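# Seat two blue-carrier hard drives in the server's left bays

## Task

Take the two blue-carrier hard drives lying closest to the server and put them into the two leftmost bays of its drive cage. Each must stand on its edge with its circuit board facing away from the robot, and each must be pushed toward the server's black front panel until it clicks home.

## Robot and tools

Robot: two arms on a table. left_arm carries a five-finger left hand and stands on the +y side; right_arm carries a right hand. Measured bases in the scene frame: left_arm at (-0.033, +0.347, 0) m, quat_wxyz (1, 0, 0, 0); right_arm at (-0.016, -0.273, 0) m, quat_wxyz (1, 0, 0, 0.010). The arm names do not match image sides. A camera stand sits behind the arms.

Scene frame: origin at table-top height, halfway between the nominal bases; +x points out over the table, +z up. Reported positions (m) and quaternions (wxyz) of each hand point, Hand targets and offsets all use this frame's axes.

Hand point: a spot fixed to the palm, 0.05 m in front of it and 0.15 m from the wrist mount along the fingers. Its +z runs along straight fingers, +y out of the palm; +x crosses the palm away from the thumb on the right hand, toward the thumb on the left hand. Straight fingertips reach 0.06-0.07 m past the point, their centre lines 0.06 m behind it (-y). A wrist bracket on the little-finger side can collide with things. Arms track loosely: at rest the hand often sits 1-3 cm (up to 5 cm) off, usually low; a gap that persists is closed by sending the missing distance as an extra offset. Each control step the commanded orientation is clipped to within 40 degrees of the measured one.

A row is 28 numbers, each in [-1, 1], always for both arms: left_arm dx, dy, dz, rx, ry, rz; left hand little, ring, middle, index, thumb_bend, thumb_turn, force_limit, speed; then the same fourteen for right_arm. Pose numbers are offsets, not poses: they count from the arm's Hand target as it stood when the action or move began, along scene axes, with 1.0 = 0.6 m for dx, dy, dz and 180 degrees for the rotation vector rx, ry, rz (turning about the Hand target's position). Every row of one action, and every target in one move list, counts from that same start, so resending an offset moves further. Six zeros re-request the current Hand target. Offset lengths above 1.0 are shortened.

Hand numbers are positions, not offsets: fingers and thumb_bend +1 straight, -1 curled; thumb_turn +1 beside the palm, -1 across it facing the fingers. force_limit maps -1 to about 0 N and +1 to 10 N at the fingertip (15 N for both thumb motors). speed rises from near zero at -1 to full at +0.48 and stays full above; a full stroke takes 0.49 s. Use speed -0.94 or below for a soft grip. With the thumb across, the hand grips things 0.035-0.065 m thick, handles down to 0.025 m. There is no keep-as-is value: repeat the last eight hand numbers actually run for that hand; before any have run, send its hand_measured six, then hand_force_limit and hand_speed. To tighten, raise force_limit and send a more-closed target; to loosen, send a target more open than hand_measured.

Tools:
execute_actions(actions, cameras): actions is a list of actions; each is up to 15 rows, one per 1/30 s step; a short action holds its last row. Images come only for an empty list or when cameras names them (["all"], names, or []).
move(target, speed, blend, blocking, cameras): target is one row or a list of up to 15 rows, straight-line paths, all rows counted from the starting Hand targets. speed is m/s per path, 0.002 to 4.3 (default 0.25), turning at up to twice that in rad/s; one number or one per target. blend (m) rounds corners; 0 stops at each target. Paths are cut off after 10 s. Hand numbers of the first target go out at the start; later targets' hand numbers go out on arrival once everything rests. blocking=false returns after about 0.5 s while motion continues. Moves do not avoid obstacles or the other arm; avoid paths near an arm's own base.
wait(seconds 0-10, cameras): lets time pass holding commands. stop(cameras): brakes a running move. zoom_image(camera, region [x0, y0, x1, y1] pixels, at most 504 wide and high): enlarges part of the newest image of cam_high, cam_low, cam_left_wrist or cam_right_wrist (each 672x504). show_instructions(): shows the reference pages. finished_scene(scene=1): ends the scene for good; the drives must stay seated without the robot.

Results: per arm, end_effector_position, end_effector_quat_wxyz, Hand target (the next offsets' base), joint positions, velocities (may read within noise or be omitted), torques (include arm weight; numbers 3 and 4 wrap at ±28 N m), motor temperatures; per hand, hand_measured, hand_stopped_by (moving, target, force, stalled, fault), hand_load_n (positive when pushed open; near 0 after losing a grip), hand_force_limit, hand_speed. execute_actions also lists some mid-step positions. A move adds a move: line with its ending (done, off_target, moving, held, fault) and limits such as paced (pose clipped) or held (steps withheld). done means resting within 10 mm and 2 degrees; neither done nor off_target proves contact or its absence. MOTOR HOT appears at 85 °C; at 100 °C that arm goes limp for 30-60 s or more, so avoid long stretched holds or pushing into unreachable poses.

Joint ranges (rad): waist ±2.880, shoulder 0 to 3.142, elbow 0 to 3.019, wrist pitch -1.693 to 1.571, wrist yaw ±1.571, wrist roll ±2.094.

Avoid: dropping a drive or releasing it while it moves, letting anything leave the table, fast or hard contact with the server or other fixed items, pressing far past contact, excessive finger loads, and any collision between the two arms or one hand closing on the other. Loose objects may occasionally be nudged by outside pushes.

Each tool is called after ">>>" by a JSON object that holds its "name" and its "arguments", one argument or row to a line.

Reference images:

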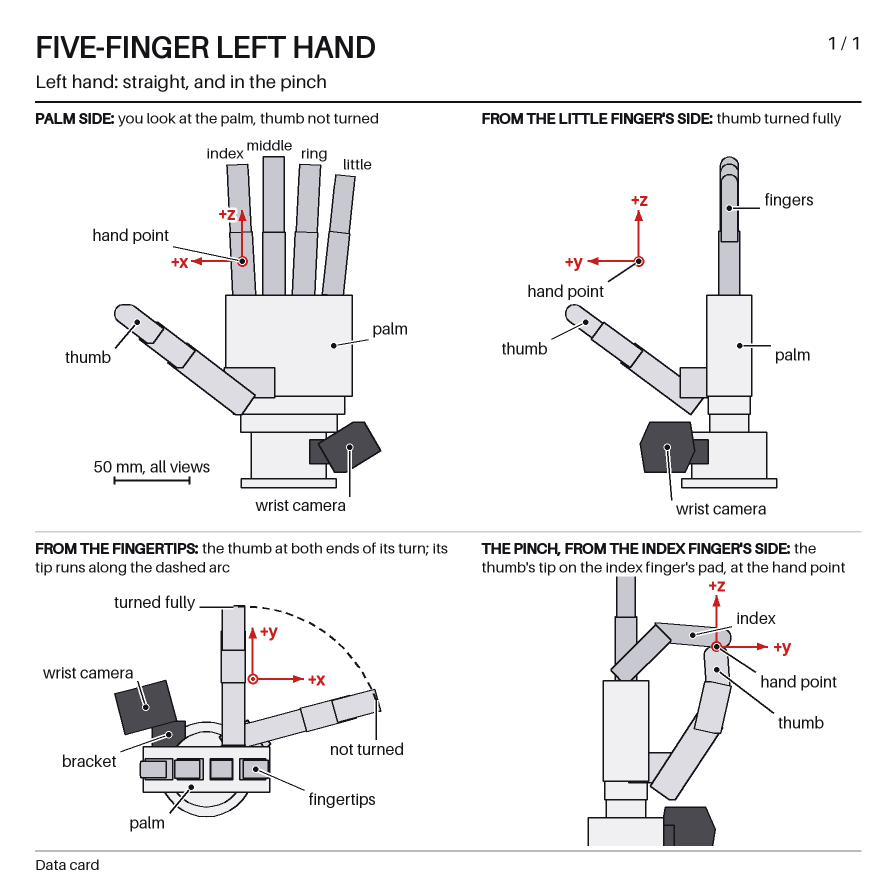

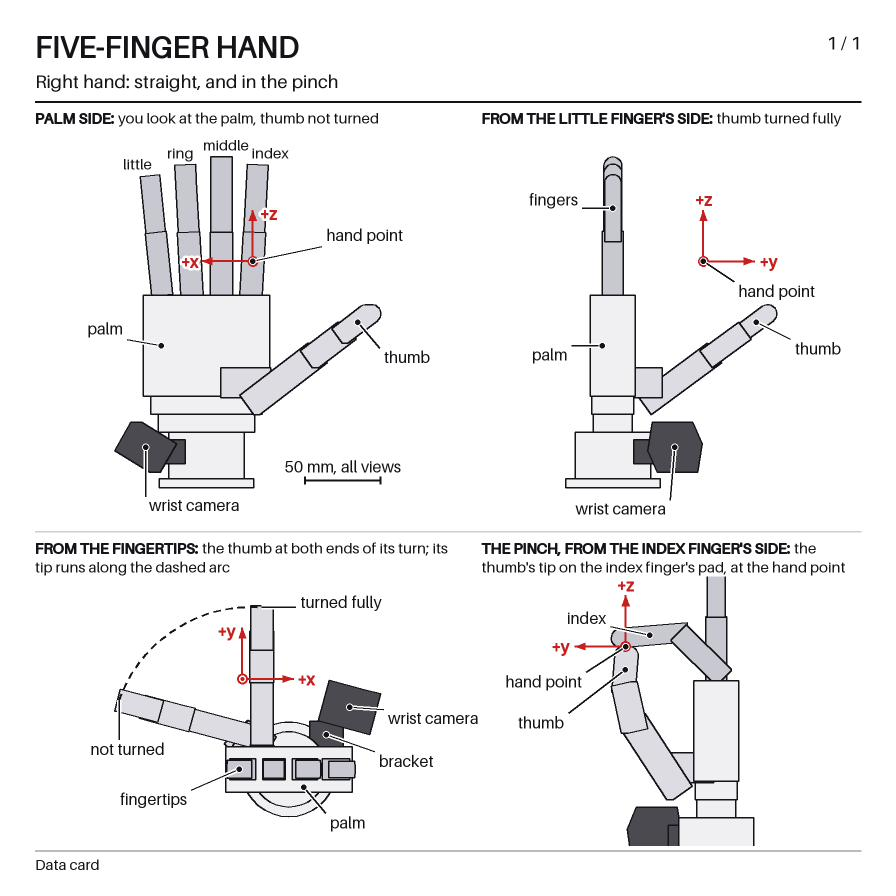

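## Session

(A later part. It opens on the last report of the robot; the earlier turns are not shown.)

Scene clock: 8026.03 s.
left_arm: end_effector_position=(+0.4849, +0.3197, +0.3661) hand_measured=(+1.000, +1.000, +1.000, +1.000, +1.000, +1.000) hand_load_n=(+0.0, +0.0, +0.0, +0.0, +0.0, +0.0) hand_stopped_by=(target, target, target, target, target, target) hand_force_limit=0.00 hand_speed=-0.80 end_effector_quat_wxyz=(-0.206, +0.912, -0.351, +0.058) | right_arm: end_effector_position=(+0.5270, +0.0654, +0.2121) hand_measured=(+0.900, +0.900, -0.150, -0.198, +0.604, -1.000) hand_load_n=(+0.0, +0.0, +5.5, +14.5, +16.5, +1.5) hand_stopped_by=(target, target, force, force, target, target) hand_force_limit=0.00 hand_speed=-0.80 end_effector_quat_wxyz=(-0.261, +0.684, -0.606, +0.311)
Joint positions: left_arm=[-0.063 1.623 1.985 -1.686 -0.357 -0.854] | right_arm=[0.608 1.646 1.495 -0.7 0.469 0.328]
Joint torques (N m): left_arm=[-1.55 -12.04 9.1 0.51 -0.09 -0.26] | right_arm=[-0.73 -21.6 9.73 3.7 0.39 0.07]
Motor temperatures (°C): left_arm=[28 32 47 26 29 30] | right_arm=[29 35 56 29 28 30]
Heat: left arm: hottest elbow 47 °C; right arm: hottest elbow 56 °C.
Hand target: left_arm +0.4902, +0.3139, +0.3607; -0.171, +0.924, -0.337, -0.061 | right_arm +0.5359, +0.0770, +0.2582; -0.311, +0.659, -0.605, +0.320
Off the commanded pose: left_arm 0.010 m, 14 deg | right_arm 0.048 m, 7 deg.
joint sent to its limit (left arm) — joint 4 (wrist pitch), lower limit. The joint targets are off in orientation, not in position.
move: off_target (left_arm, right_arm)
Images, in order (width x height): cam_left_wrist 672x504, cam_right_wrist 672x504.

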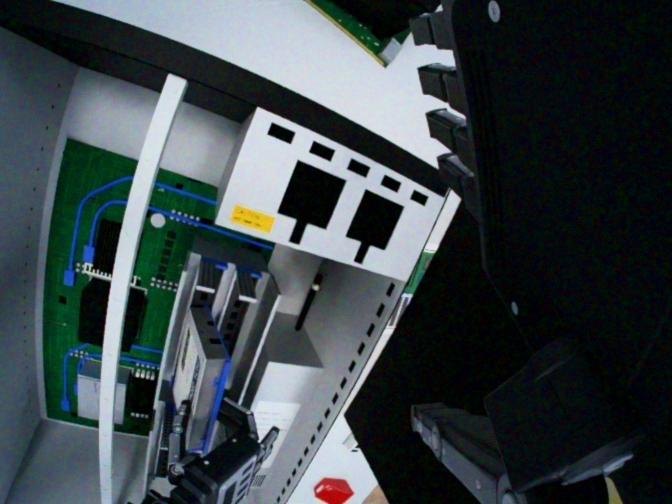

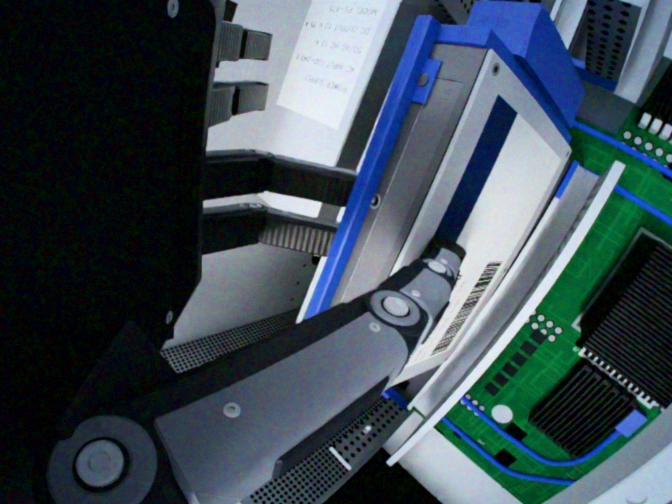

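>>> {"name": "wait", "arguments": {
  "seconds": 0.1,
  "cameras": ["cam_high"]
}}

>>> {"name": "zoom_image", "arguments": {
  "camera": "cam_high",
  "region": [270, 160, 450, 300]
}}

Scene clock: 8148.83 s.
left_arm: end_effector_position=(+0.4849, +0.3197, +0.3661) hand_measured=(+1.000, +1.000, +1.000, +1.000, +1.000, +1.000) hand_load_n=(+0.0, +0.0, +0.0, +0.0, +0.0, +0.0) hand_stopped_by=(target, target, target, target, target, target) hand_force_limit=0.00 hand_speed=-0.80 end_effector_quat_wxyz=(-0.206, +0.912, -0.351, +0.058) | right_arm: end_effector_position=(+0.5270, +0.0654, +0.2124) hand_measured=(+0.900, +0.900, -0.150, -0.198, +0.604, -1.000) hand_load_n=(+0.0, +0.0, +5.5, +14.5, +16.5, +1.5) hand_stopped_by=(target, target, force, force, target, target) hand_force_limit=0.00 hand_speed=-0.80 end_effector_quat_wxyz=(-0.261, +0.684, -0.606, +0.311)
Joint positions: left_arm=[-0.063 1.623 1.985 -1.686 -0.357 -0.854] | right_arm=[0.608 1.646 1.495 -0.7 0.469 0.328]
Joint torques (N m): left_arm=[-1.55 -11.93 9.09 0.47 -0.09 -0.26] | right_arm=[-0.62 -21.66 9.68 3.71 0.39 0.07]
Motor temperatures (°C): left_arm=[28 32 47 26 29 30] | right_arm=[29 39 49 29 28 30]
Heat: left arm: hottest elbow 47 °C; right arm: hottest elbow 49 °C.
Hand target: left_arm +0.4902, +0.3139, +0.3607; -0.171, +0.924, -0.337, -0.061 | right_arm +0.5359, +0.0769, +0.2584; -0.312, +0.659, -0.605, +0.320
Off the commanded pose: left_arm 0.010 m, 14 deg | right_arm 0.048 m, 7 deg.
wait: 0.10 s; at rest from the start
Images, in order (width x height): cam_high 672x504.

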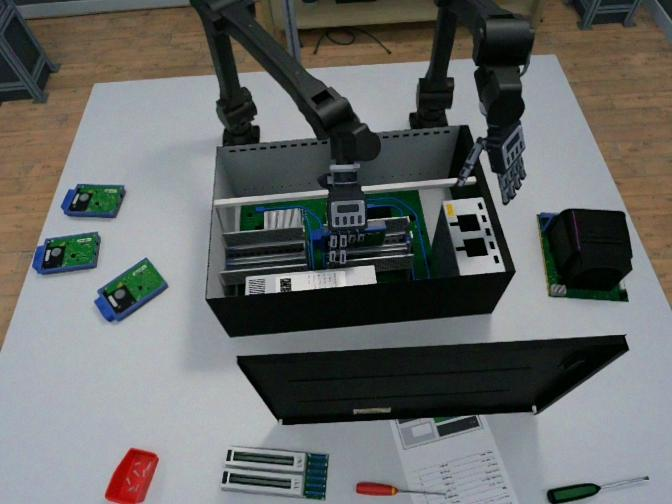

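Scaled by 2.800 from the camera's 672x504 image, which has a finer 960x720 frame.

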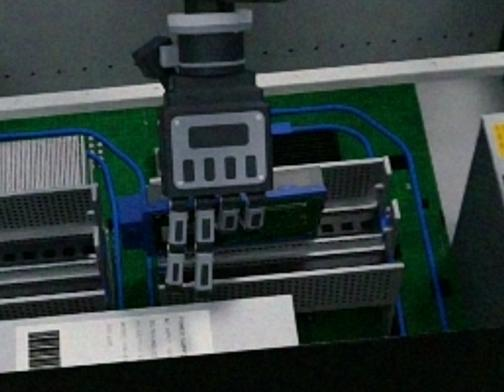

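>>> {"name": "zoom_image", "arguments": {
  "camera": "cam_high",
  "region": [340, 205, 430, 275]
}}

Scaled by 5.600 from the camera's 672x504 image, which has a finer 960x720 frame.

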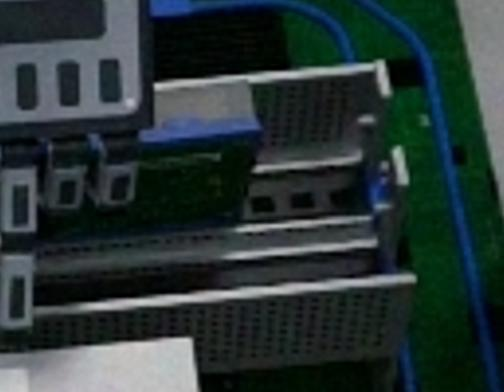

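>>> {"name": "move", "arguments": {
  "target": [
    [0,0,0,0,0,0,1,1,1,1,1,1,0,-0.8,-0.02,0.0,0.0,0,0,0,0.9,0.9,-0.6,-0.6,0.6,-1,0.0,-0.8]
  ],
  "speed": 0.03,
  "cameras": ["cam_left_wrist","cam_right_wrist","cam_high"]
}}

>>> {"name": "zoom_image", "arguments": {
  "camera": "cam_left_wrist",
  "region": [160, 250, 270, 390]
}}

>>> {"name": "zoom_image", "arguments": {
  "camera": "cam_high",
  "region": [340, 205, 430, 275]
}}

Scene clock: 8299.00 s.
left_arm: end_effector_position=(+0.4849, +0.3197, +0.3661) hand_measured=(+1.000, +1.000, +1.000, +1.000, +1.000, +1.000) hand_load_n=(+0.0, +0.0, +0.0, +0.0, +0.0, +0.0) hand_stopped_by=(target, target, target, target, target, target) hand_force_limit=0.00 hand_speed=-0.80 end_effector_quat_wxyz=(-0.206, +0.912, -0.351, +0.058) | right_arm: end_effector_position=(+0.5213, +0.0663, +0.2120) hand_measured=(+0.900, +0.900, -0.150, -0.198, +0.604, -1.000) hand_load_n=(+0.0, +0.0, +5.5, +9.0, +18.0, -0.5) hand_stopped_by=(target, target, force, force, target, target) hand_force_limit=0.00 hand_speed=-0.80 end_effector_quat_wxyz=(-0.265, +0.682, -0.605, +0.313)
Joint positions: left_arm=[-0.063 1.623 1.985 -1.686 -0.357 -0.854] | right_arm=[0.617 1.63 1.471 -0.683 0.477 0.333]
Joint torques (N m): left_arm=[-1.55 -11.93 9.1 0.51 -0.09 -0.26] | right_arm=[-0.32 -21.95 9.39 2.97 0.43 0.12]
Heat: left arm: hottest elbow 47 °C; right arm: hottest elbow 48 °C.
Hand target: left_arm +0.4902, +0.3139, +0.3607; -0.171, +0.924, -0.337, -0.061 | right_arm +0.5240, +0.0768, +0.2582; -0.311, +0.659, -0.605, +0.320
Off the commanded pose: left_arm 0.010 m, 14 deg | right_arm 0.048 m, 6 deg.
joint sent to its limit (left arm) — joint 4 (wrist pitch), lower limit. The joint targets are off in orientation, not in position.
move: off_target (left_arm, right_arm)
Images, in order (width x height): cam_high 672x504, cam_left_wrist 672x504, cam_right_wrist 672x504.

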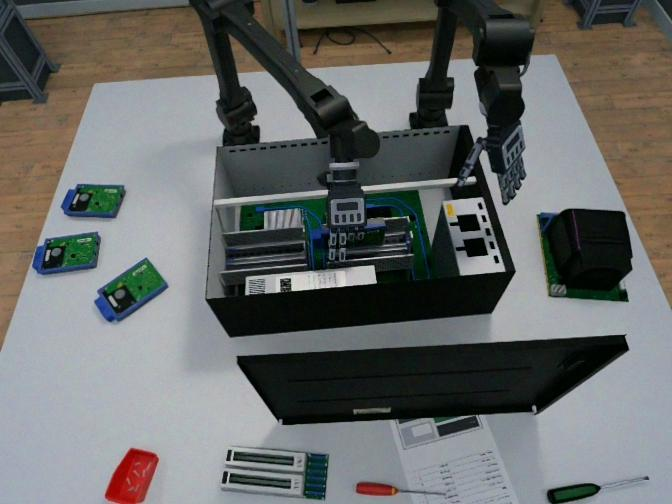

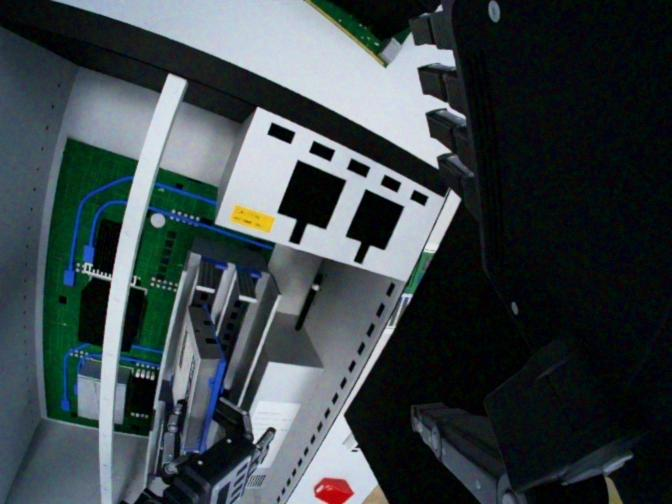

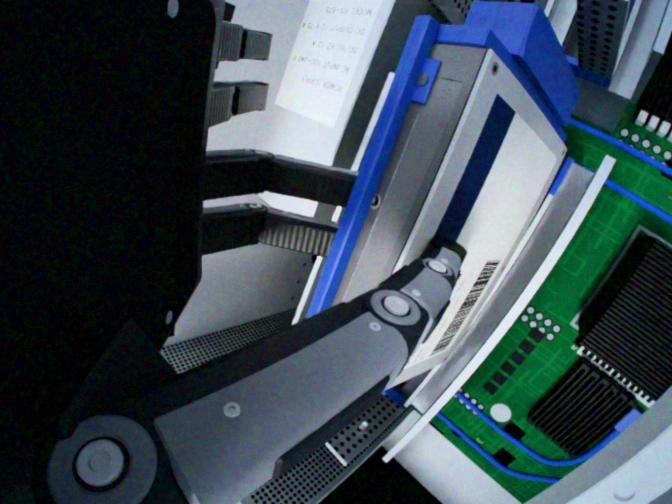

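Scaled by 3.600 from the camera's 672x504 image, which has a finer 960x720 frame.

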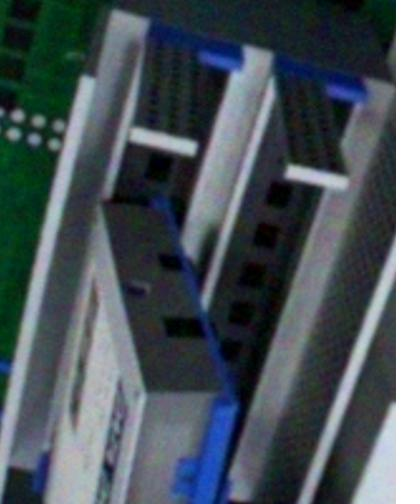

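Scaled by 5.600 from the camera's 672x504 image, which has a finer 960x720 frame.

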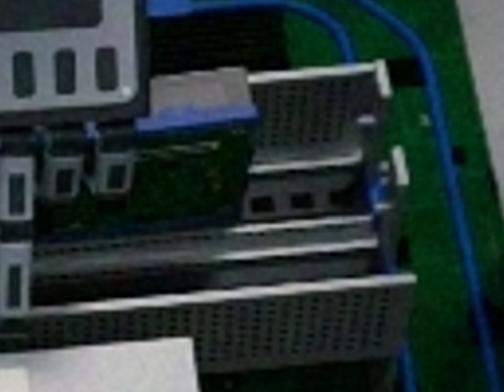

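>>> {"name": "move", "arguments": {
  "target": [
    [0,0,0,0,0,0,1,1,1,1,1,1,0,-0.8,0.0,0.0,-0.03,0,0,0,0.9,0.9,-0.6,-0.6,0.6,-1,0.0,-0.8]
  ],
  "speed": 0.03,
  "cameras": ["cam_left_wrist","cam_right_wrist"]
}}

>>> {"name": "zoom_image", "arguments": {
  "camera": "cam_left_wrist",
  "region": [160, 250, 270, 390]
}}

Scene clock: 8374.87 s.
left_arm: end_effector_position=(+0.4849, +0.3197, +0.3661) hand_measured=(+1.000, +1.000, +1.000, +1.000, +1.000, +1.000) hand_load_n=(+0.0, +0.0, +0.0, +0.0, +0.0, +0.0) hand_stopped_by=(target, target, target, target, target, target) hand_force_limit=0.00 hand_speed=-0.80 end_effector_quat_wxyz=(-0.206, +0.912, -0.351, +0.058) | right_arm: end_effector_position=(+0.5207, +0.0664, +0.2118) hand_measured=(+0.900, +0.900, -0.150, -0.198, +0.604, -1.000) hand_load_n=(+0.0, -0.5, +5.5, +12.0, +17.0, -0.5) hand_stopped_by=(target, target, force, force, target, target) hand_force_limit=0.00 hand_speed=-0.80 end_effector_quat_wxyz=(-0.277, +0.676, -0.605, +0.317)
Joint positions: left_arm=[-0.063 1.623 1.985 -1.686 -0.357 -0.854] | right_arm=[0.618 1.615 1.44 -0.641 0.48 0.333]
Joint torques (N m): left_arm=[-1.49 -11.93 9.09 0.51 -0.09 -0.26] | right_arm=[-0.38 -19.72 8.83 3.19 0.33 0.12]
Heat: left arm: hottest elbow 47 °C; right arm: hottest elbow 47 °C.
Hand target: left_arm +0.4902, +0.3139, +0.3607; -0.171, +0.924, -0.337, -0.061 | right_arm +0.5240, +0.0768, +0.2404; -0.311, +0.659, -0.605, +0.320
Off the commanded pose: left_arm 0.010 m, 14 deg | right_arm 0.030 m, 4 deg.
joint sent to its limit (left arm) — joint 4 (wrist pitch), lower limit. The joint targets are off in orientation, not in position.
move: off_target (left_arm, right_arm)
Images, in order (width x height): cam_left_wrist 672x504, cam_right_wrist 672x504.

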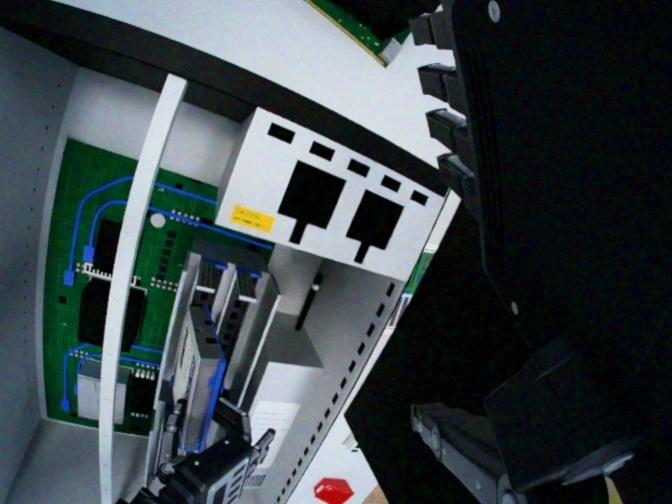

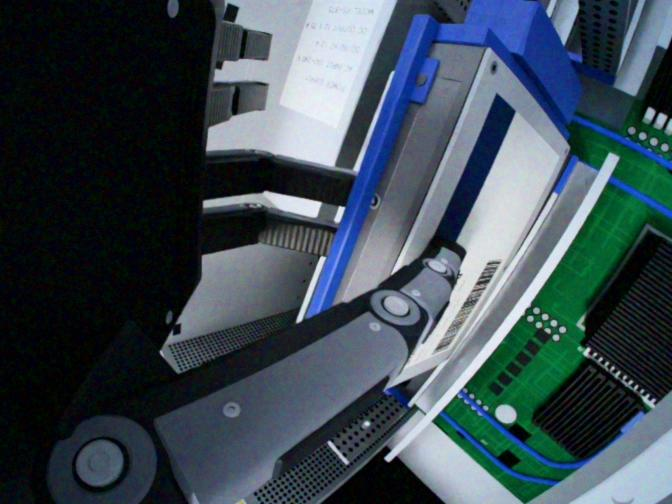

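Scaled by 3.600 from the camera's 672x504 image, which has a finer 960x720 frame.

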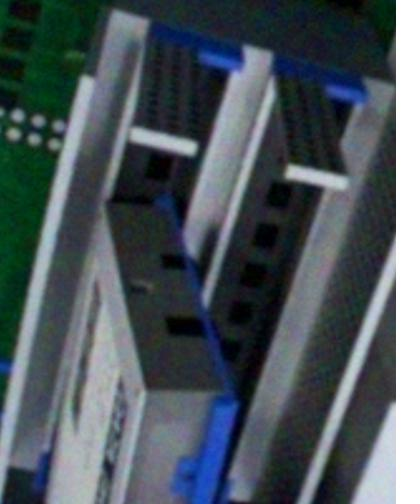

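>>> {"name": "move", "arguments": {
  "target": [
    [0,0,0,0,0,0,1,1,1,1,1,1,0,-0.8,0.0,0.0,0.02,0,0,0,0.9,0.9,-0.6,-0.6,0.6,-1,0.0,-0.8],
    [0,0,0,0,0,0,1,1,1,1,1,1,0,-0.8,-0.002,0.05,0.02,0,0,0,0.9,0.9,-0.6,-0.6,0.6,-1,0.0,-0.8]
  ],
  "speed": 0.03,
  "cameras": ["cam_left_wrist","cam_right_wrist"]
}}

>>> {"name": "zoom_image", "arguments": {
  "camera": "cam_left_wrist",
  "region": [160, 250, 270, 390]
}}

Scene clock: 8408.50 s.
left_arm: end_effector_position=(+0.4849, +0.3197, +0.3661) hand_measured=(+1.000, +1.000, +1.000, +1.000, +1.000, +1.000) hand_load_n=(+0.0, +0.0, +0.0, +0.0, +0.0, +0.0) hand_stopped_by=(target, target, target, target, target, target) hand_force_limit=0.00 hand_speed=-0.80 end_effector_quat_wxyz=(-0.206, +0.912, -0.351, +0.058) | right_arm: end_effector_position=(+0.5081, +0.0857, +0.2129) hand_measured=(+0.900, +0.900, -0.150, -0.198, +0.604, -1.000) hand_load_n=(+0.0, +0.0, +6.0, +9.5, +18.0, -1.5) hand_stopped_by=(target, target, force, force, target, target) hand_force_limit=0.00 hand_speed=-0.80 end_effector_quat_wxyz=(-0.273, +0.680, -0.602, +0.318)
Joint positions: left_arm=[-0.063 1.623 1.985 -1.686 -0.357 -0.854] | right_arm=[0.662 1.625 1.461 -0.674 0.511 0.361]
Joint torques (N m): left_arm=[-1.55 -11.93 9.09 0.51 -0.09 -0.27] | right_arm=[-0.32 -17.61 13.2 1.99 0.44 0.21]
Heat: left arm: hottest elbow 47 °C; right arm: hottest elbow 49 °C.
Hand target: left_arm +0.4902, +0.3139, +0.3607; -0.171, +0.924, -0.337, -0.061 | right_arm +0.5228, +0.1068, +0.2524; -0.312, +0.659, -0.606, +0.320
Off the commanded pose: left_arm 0.010 m, 14 deg | right_arm 0.047 m, 5 deg.
joint sent to its limit (left arm) — joint 4 (wrist pitch), lower limit. The joint targets are off in orientation, not in position.
move: off_target (left_arm, right_arm)
Images, in order (width x height): cam_left_wrist 672x504, cam_right_wrist 672x504.

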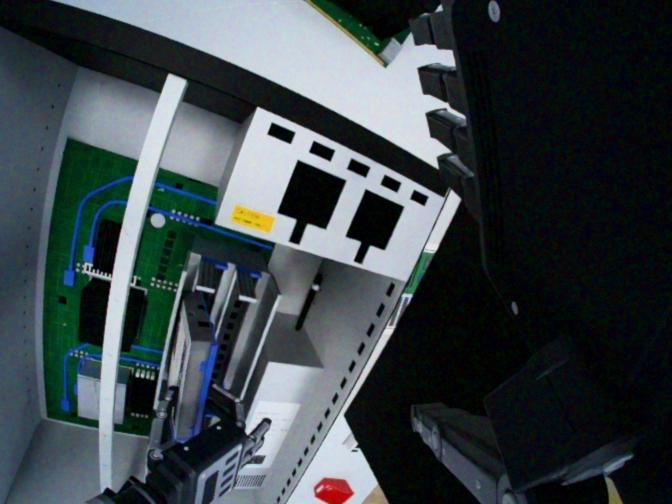

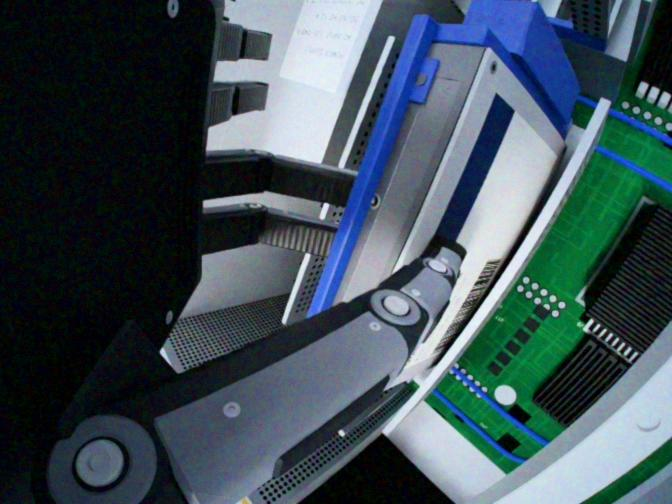

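Scaled by 3.600 from the camera's 672x504 image, which has a finer 960x720 frame.

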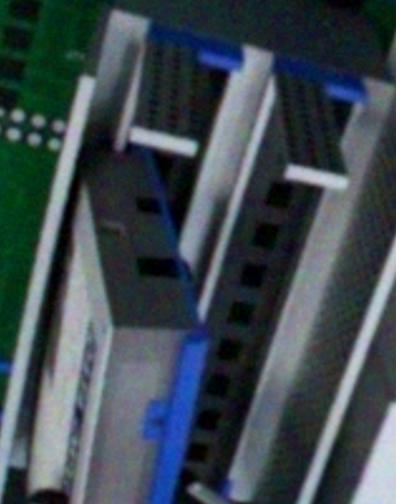

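>>> {"name": "move", "arguments": {
  "target": [
    [0,0,0,0,0,0,1,1,1,1,1,1,0,-0.8,0.0,-0.01,0.05,0,0,0,0.9,0.9,-0.6,-0.6,0.6,-1,0.0,-0.8],
    [0,0,0,0,0,0,1,1,1,1,1,1,0,-0.8,0.03,-0.02,0.05,0,0,0,0.9,0.9,-0.6,-0.6,0.6,-1,0.0,-0.8]
  ],
  "speed": 0.05,
  "cameras": ["cam_left_wrist","cam_right_wrist"]
}}

>>> {"name": "zoom_image", "arguments": {
  "camera": "cam_left_wrist",
  "region": [160, 250, 270, 390]
}}

Scene clock: 8500.97 s.
left_arm: end_effector_position=(+0.4849, +0.3197, +0.3661) hand_measured=(+1.000, +1.000, +1.000, +1.000, +1.000, +1.000) hand_load_n=(+0.0, +0.0, +0.0, +0.0, +0.0, +0.0) hand_stopped_by=(target, target, target, target, target, target) hand_force_limit=0.00 hand_speed=-0.80 end_effector_quat_wxyz=(-0.206, +0.912, -0.351, +0.058) | right_arm: end_effector_position=(+0.5179, +0.0829, +0.2239) hand_measured=(+0.900, +0.900, -0.150, -0.198, +0.604, -1.000) hand_load_n=(+0.0, +0.0, +6.5, +8.5, +16.5, +0.5) hand_stopped_by=(target, target, force, force, target, target) hand_force_limit=0.00 hand_speed=-0.80 end_effector_quat_wxyz=(-0.263, +0.683, -0.608, +0.309)
Joint positions: left_arm=[-0.063 1.623 1.985 -1.686 -0.357 -0.854] | right_arm=[0.642 1.65 1.532 -0.744 0.487 0.362]
Joint torques (N m): left_arm=[-1.55 -11.93 9.09 0.49 -0.09 -0.27] | right_arm=[-1.79 -19.49 14.3 2.28 0.38 -0.14]
Heat: left arm: hottest elbow 47 °C; right arm: hottest elbow 53 °C.
Hand target: left_arm +0.4902, +0.3139, +0.3607; -0.171, +0.924, -0.337, -0.061 | right_arm +0.5408, +0.0948, +0.2821; -0.311, +0.659, -0.606, +0.320
Off the commanded pose: left_arm 0.010 m, 14 deg | right_arm 0.064 m, 6 deg.
joint sent to its limit (left arm) — joint 4 (wrist pitch), lower limit. The joint targets are off in orientation, not in position.
move: off_target (left_arm, right_arm)
Images, in order (width x height): cam_left_wrist 672x504, cam_right_wrist 672x504.

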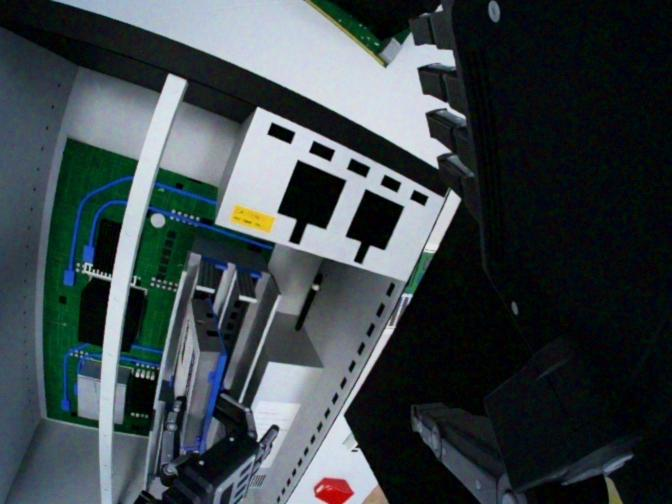

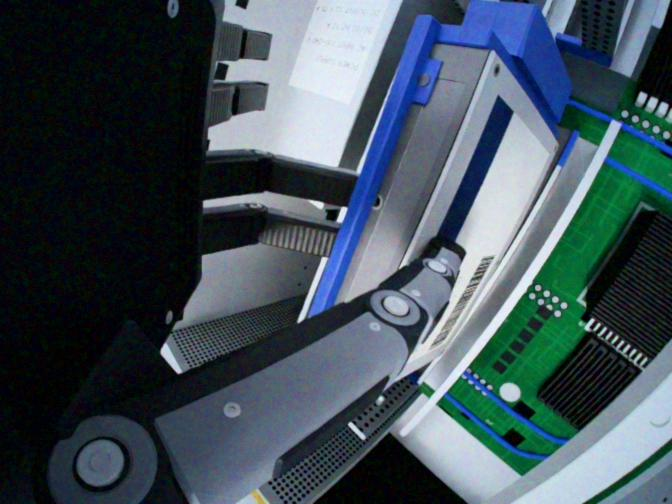

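Scaled by 3.600 from the camera's 672x504 image, which has a finer 960x720 frame.

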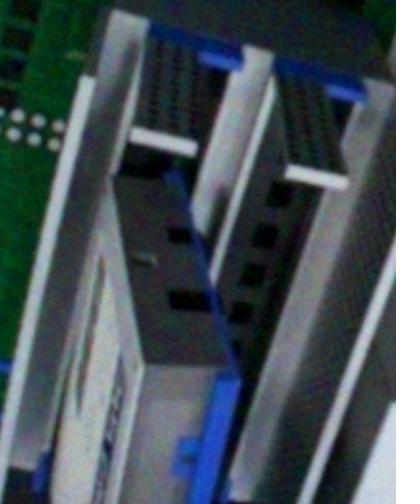

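>>> {"name": "move", "arguments": {
  "target": [
    [0,0,0,0,0,0,1,1,1,1,1,1,0,-0.8,0.009,0,0.0,0,0,-0.007,0.9,0.9,-0.6,-0.6,0.6,-1,0.0,-0.8],
    [0,0,0,0,0,0,1,1,1,1,1,1,0,-0.8,0.009,0,-0.055,0,0,-0.007,0.9,0.9,-0.6,-0.6,0.6,-1,0.0,-0.8]
  ],
  "speed": 0.03,
  "cameras": ["cam_left_wrist","cam_right_wrist"]
}}

>>> {"name": "zoom_image", "arguments": {
  "camera": "cam_left_wrist",
  "region": [160, 250, 270, 390]
}}

Scene clock: 8528.03 s.
left_arm: end_effector_position=(+0.4849, +0.3197, +0.3661) hand_measured=(+1.000, +1.000, +1.000, +1.000, +1.000, +1.000) hand_load_n=(+0.0, +0.0, +0.0, +0.0, +0.0, +0.0) hand_stopped_by=(target, target, target, target, target, target) hand_force_limit=0.00 hand_speed=-0.80 end_effector_quat_wxyz=(-0.206, +0.912, -0.351, +0.058) | right_arm: end_effector_position=(+0.5324, +0.0916, +0.2211) hand_measured=(+0.900, +0.900, -0.150, -0.198, +0.604, -1.000) hand_load_n=(+0.0, +0.0, +6.0, +9.5, +16.5, +0.5) hand_stopped_by=(target, target, force, force, target, target) hand_force_limit=0.00 hand_speed=-0.80 end_effector_quat_wxyz=(-0.276, +0.674, -0.608, +0.316)
Joint positions: left_arm=[-0.063 1.623 1.985 -1.686 -0.357 -0.854] | right_arm=[0.642 1.676 1.545 -0.696 0.498 0.362]
Joint torques (N m): left_arm=[-1.61 -11.93 9.11 0.49 -0.09 -0.27] | right_arm=[-1.96 -19.84 9.78 3.29 0.51 0.05]
Motor temperatures (°C): left_arm=[28 33 47 26 29 30] | right_arm=[29 37 56 29 28 30]
Heat: left arm: hottest elbow 47 °C; right arm: hottest elbow 56 °C.
Hand target: left_arm +0.4902, +0.3139, +0.3607; -0.171, +0.924, -0.337, -0.061 | right_arm +0.5462, +0.0948, +0.2492; -0.308, +0.652, -0.613, +0.323
Off the commanded pose: left_arm 0.010 m, 14 deg | right_arm 0.031 m, 4 deg.
joint sent to its limit (left arm) — joint 4 (wrist pitch), lower limit. The joint targets are off in orientation, not in position.
move: off_target (left_arm, right_arm)
Images, in order (width x height): cam_left_wrist 672x504, cam_right_wrist 672x504.

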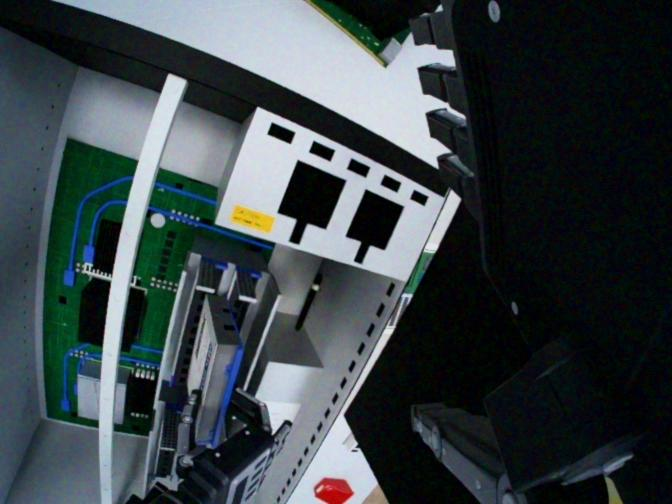

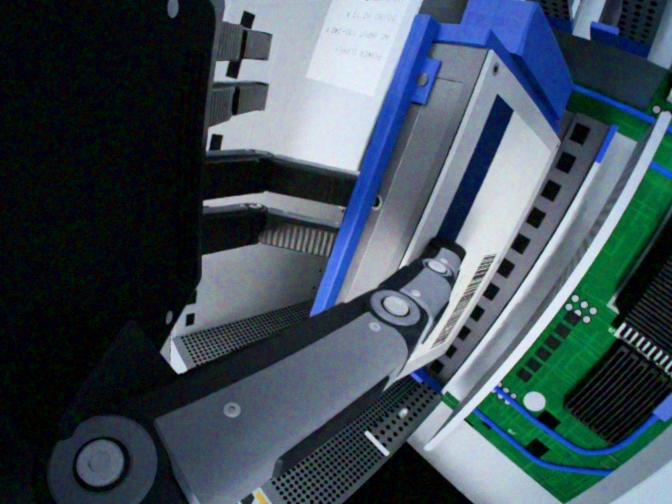

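Scaled by 3.600 from the camera's 672x504 image, which has a finer 960x720 frame.

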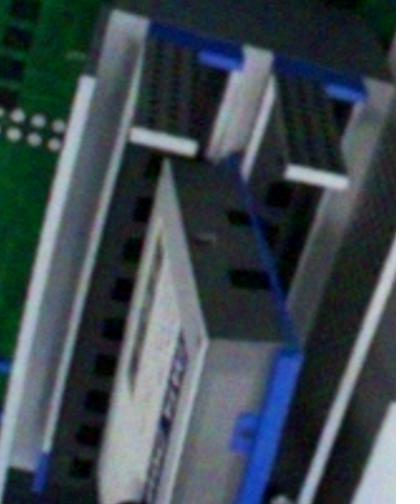

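>>> {"name": "move", "arguments": {
  "target": [
    [0.167,0,0.0,0,0,0,1,1,1,1,1,1,0,-0.8,0,0,0.02,0,0,0,0.9,0.9,-0.6,-0.6,0.6,-1,0.0,-0.8]
  ],
  "speed": 0.1,
  "cameras": ["cam_left_wrist","cam_right_wrist"]
}}

>>> {"name": "zoom_image", "arguments": {
  "camera": "cam_left_wrist",
  "region": [60, 230, 280, 450]
}}

Scene clock: 8607.30 s.
left_arm: end_effector_position=(+0.5820, +0.3130, +0.3565) hand_measured=(+1.000, +1.000, +1.000, +1.000, +1.000, +1.000) hand_load_n=(+0.0, +0.0, +0.0, +0.0, +0.0, -0.5) hand_stopped_by=(target, target, target, target, target, target) hand_force_limit=0.00 hand_speed=-0.80 end_effector_quat_wxyz=(-0.213, +0.910, -0.345, +0.086) | right_arm: end_effector_position=(+0.5322, +0.0914, +0.2209) hand_measured=(+0.900, +0.900, -0.150, -0.198, +0.604, -1.000) hand_load_n=(+0.0, +0.0, +6.0, +9.0, +16.5, +1.0) hand_stopped_by=(target, target, force, force, target, target) hand_force_limit=0.00 hand_speed=-0.80 end_effector_quat_wxyz=(-0.276, +0.674, -0.608, +0.316)
Joint positions: left_arm=[-0.063 1.873 2.293 -1.686 -0.354 -0.854] | right_arm=[0.642 1.676 1.545 -0.698 0.498 0.362]
Joint torques (N m): left_arm=[-0.73 -15.5 11.85 0.58 -0.27 -0.09] | right_arm=[-2.02 -20.19 11.66 1.99 0.51 0.05]
Motor temperatures (°C): left_arm=[28 33 48 26 29 30] | right_arm=[29 36 49 29 28 30]
Heat: left arm: hottest elbow 48 °C; right arm: hottest elbow 49 °C.
Hand target: left_arm +0.5904, +0.3139, +0.3608; -0.171, +0.924, -0.337, -0.061 | right_arm +0.5462, +0.0948, +0.2613; -0.308, +0.652, -0.613, +0.323
Off the commanded pose: left_arm 0.009 m, 18 deg | right_arm 0.043 m, 5 deg.
joint sent to its limit (left arm) — joint 4 (wrist pitch), lower limit. The joint targets are off in orientation, not in position.
move: off_target (left_arm, right_arm)
Images, in order (width x height): cam_left_wrist 672x504, cam_right_wrist 672x504.

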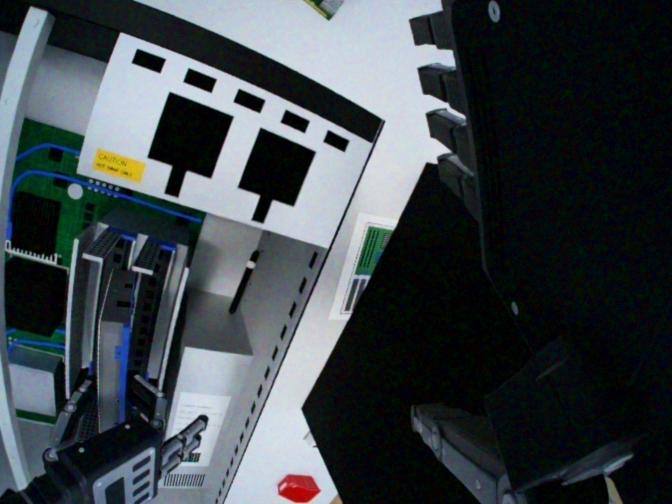

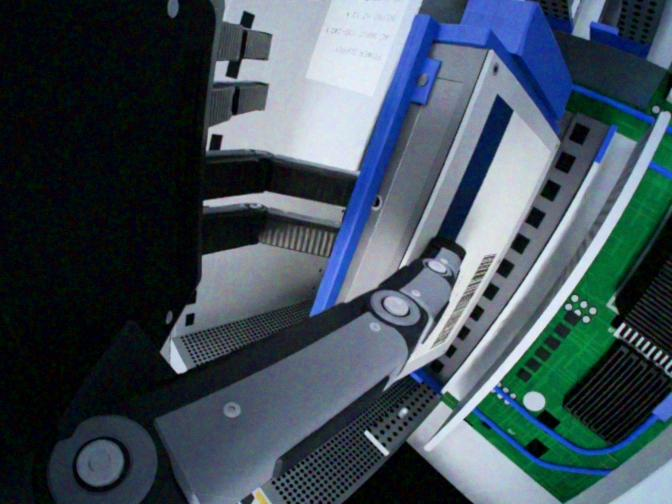

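Scaled by 2.291 from the camera's 672x504 image, which has a finer 960x720 frame.

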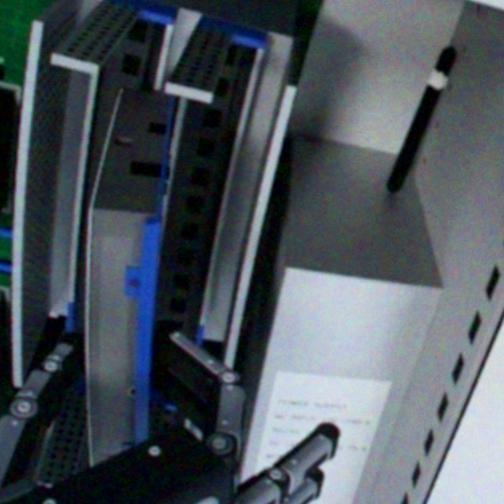

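>>> {"name": "execute_actions", "arguments": {
  "actions": []
}}

>>> {"name": "zoom_image", "arguments": {
  "camera": "cam_left_wrist",
  "region": [60, 230, 280, 450]
}}

Scene clock: 8674.93 s.
left_arm: end_effector_position=(+0.5820, +0.3130, +0.3565) hand_measured=(+1.000, +1.000, +1.000, +1.000, +1.000, +1.000) hand_load_n=(+0.0, +0.0, +0.0, +0.0, +0.0, +0.0) hand_stopped_by=(target, target, target, target, target, target) hand_force_limit=0.00 hand_speed=-0.80 end_effector_quat_wxyz=(-0.213, +0.910, -0.345, +0.086) | right_arm: end_effector_position=(+0.5322, +0.0914, +0.2209) hand_measured=(+0.900, +0.900, -0.150, -0.198, +0.604, -1.000) hand_load_n=(+0.0, +0.0, +6.0, +9.0, +16.5, +0.5) hand_stopped_by=(target, target, force, force, target, target) hand_force_limit=0.00 hand_speed=-0.80 end_effector_quat_wxyz=(-0.276, +0.674, -0.608, +0.316)
Joint positions: left_arm=[-0.063 1.873 2.293 -1.686 -0.354 -0.854] | right_arm=[0.642 1.676 1.545 -0.698 0.498 0.362]
Joint velocities: within noise
Joint torques (N m): left_arm=[-0.5 -15.33 11.85 0.58 -0.27 -0.1] | right_arm=[-1.96 -20.25 11.64 1.98 0.51 0.04]
Motor temperatures (°C): left_arm=[28 33 51 26 29 30] | right_arm=[29 36 50 29 28 30]
Heat: left arm: hottest elbow 51 °C; right arm: hottest elbow 50 °C.
Hand target: left_arm +0.5904, +0.3139, +0.3608; -0.171, +0.924, -0.337, -0.061 | right_arm +0.5462, +0.0948, +0.2613; -0.308, +0.652, -0.613, +0.323
Off the commanded pose: left_arm 0.009 m, 18 deg | right_arm 0.043 m, 5 deg.

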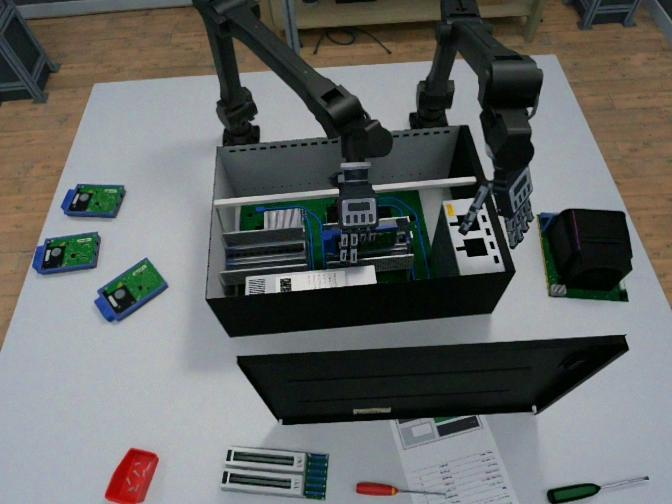

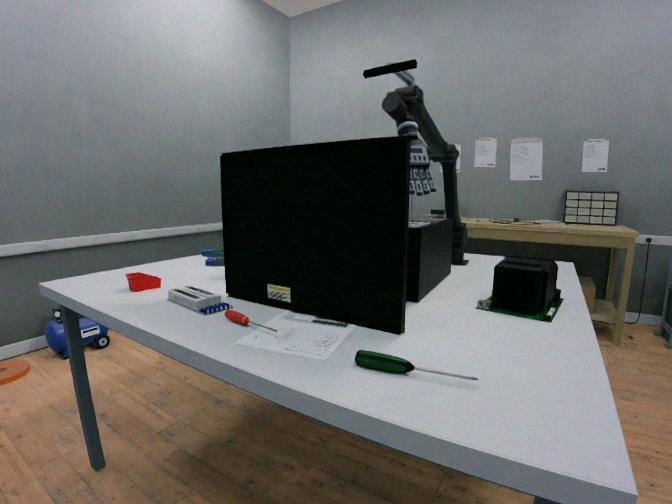

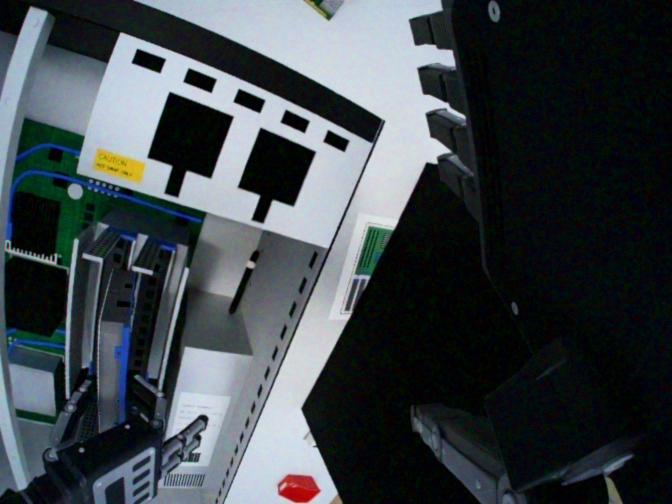

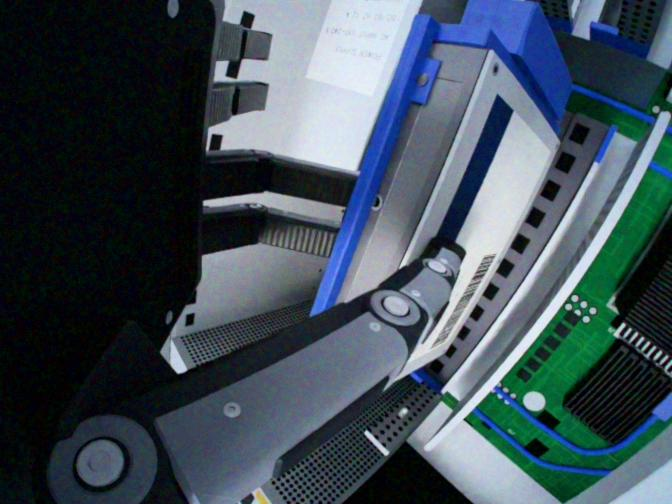

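Scaled by 2.291 from the camera's 672x504 image, which has a finer 960x720 frame.

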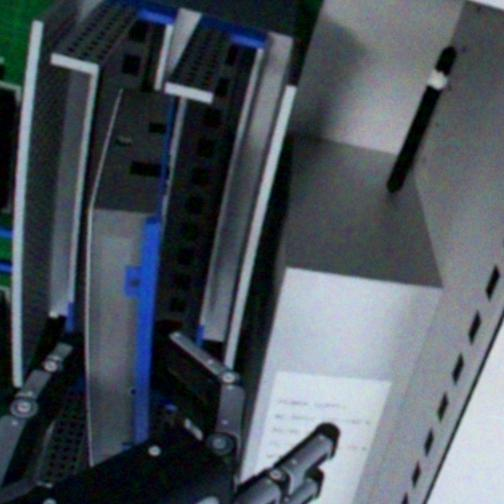

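>>> {"name": "zoom_image", "arguments": {
  "camera": "cam_left_wrist",
  "region": [60, 220, 200, 325]
}}

>>> {"name": "zoom_image", "arguments": {
  "camera": "cam_left_wrist",
  "region": [60, 320, 200, 425]
}}

Scaled by 3.600 from the camera's 672x504 image, which has a finer 960x720 frame.

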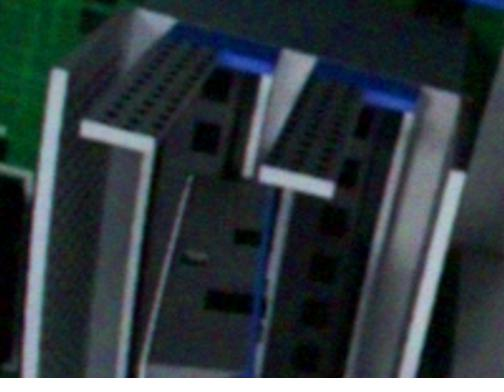

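Scaled by 3.600 from the camera's 672x504 image, which has a finer 960x720 frame.

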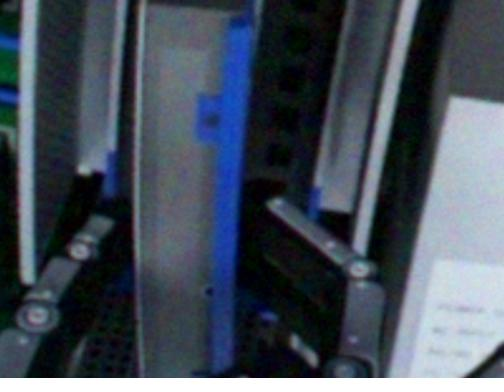

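>>> {"name": "move", "arguments": {
  "target": [0,0,0,0,0,0,1,1,1,1,1,1,0,-0.8,-0.0233,0.0,0.005,0,0,-0.0139,0.9,0.9,-0.6,-0.6,0.6,-1,0.0,-0.8],
  "speed": 0.03,
  "cameras": ["cam_left_wrist","cam_right_wrist"]
}}

>>> {"name": "zoom_image", "arguments": {
  "camera": "cam_left_wrist",
  "region": [60, 220, 200, 325]
}}

>>> {"name": "zoom_image", "arguments": {
  "camera": "cam_left_wrist",
  "region": [60, 320, 200, 425]
}}

Scene clock: 8832.90 s.
left_arm: end_effector_position=(+0.5820, +0.3130, +0.3565) hand_measured=(+1.000, +1.000, +1.000, +1.000, +1.000, +1.000) hand_load_n=(+0.0, +0.0, +0.0, +0.0, +0.0, +0.0) hand_stopped_by=(target, target, target, target, target, target) hand_force_limit=0.00 hand_speed=-0.80 end_effector_quat_wxyz=(-0.213, +0.910, -0.345, +0.086) | right_arm: end_effector_position=(+0.5288, +0.0842, +0.2185) hand_measured=(+0.900, +0.900, -0.150, -0.198, +0.604, -1.000) hand_load_n=(+0.0, +0.0, +6.5, +8.0, +17.0, +0.0) hand_stopped_by=(target, target, force, force, target, target) hand_force_limit=0.00 hand_speed=-0.80 end_effector_quat_wxyz=(-0.261, +0.661, -0.624, +0.327)
Joint positions: left_arm=[-0.063 1.873 2.293 -1.686 -0.354 -0.854] | right_arm=[0.648 1.676 1.545 -0.732 0.544 0.404]
Joint torques (N m): left_arm=[-0.62 -15.38 11.86 0.61 -0.28 -0.09] | right_arm=[-0.38 -21.83 10.63 1.98 0.57 0.17]
Heat: left arm: hottest elbow 54 °C; right arm: hottest elbow 50 °C.
Hand target: left_arm +0.5904, +0.3139, +0.3608; -0.171, +0.924, -0.337, -0.061 | right_arm +0.5322, +0.0949, +0.2643; -0.301, +0.639, -0.627, +0.330
Off the commanded pose: left_arm 0.009 m, 18 deg | right_arm 0.047 m, 5 deg.
joint sent to its limit (left arm) — joint 4 (wrist pitch), lower limit. The joint targets are off in orientation, not in position.
move: off_target (left_arm, right_arm)
Images, in order (width x height): cam_left_wrist 672x504, cam_right_wrist 672x504.

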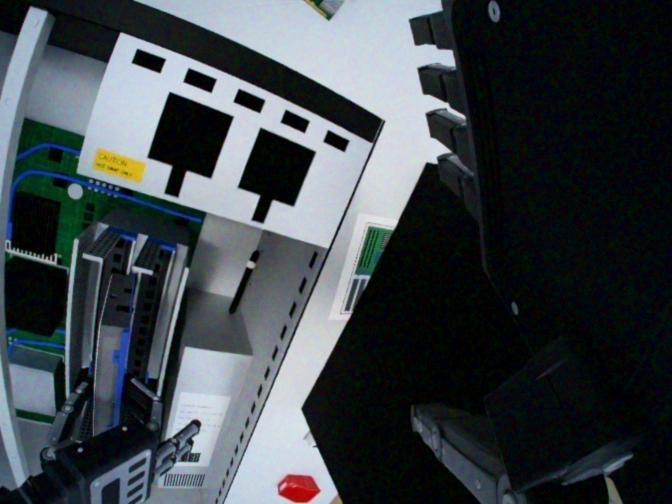

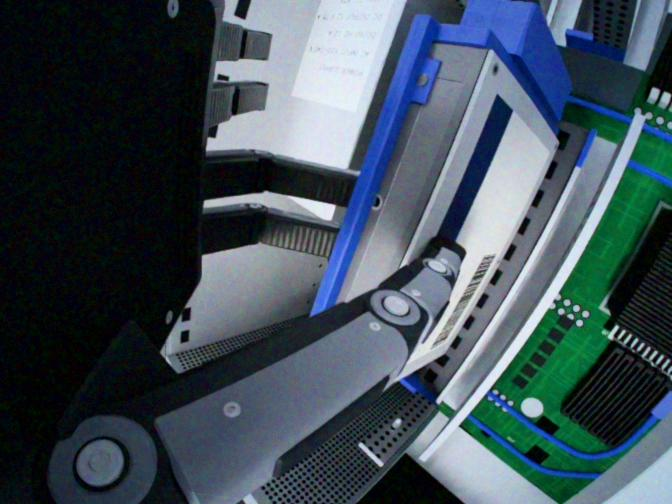

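Scaled by 3.600 from the camera's 672x504 image, which has a finer 960x720 frame.

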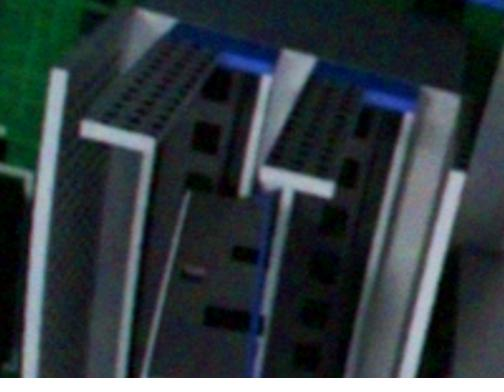

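Scaled by 3.600 from the camera's 672x504 image, which has a finer 960x720 frame.

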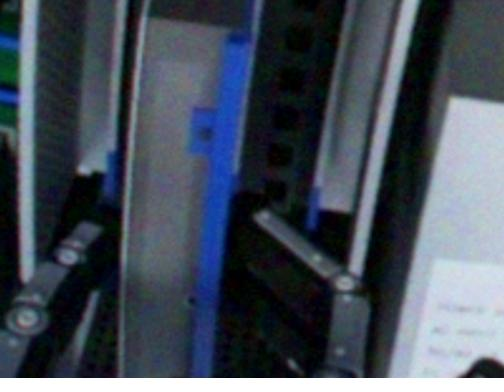

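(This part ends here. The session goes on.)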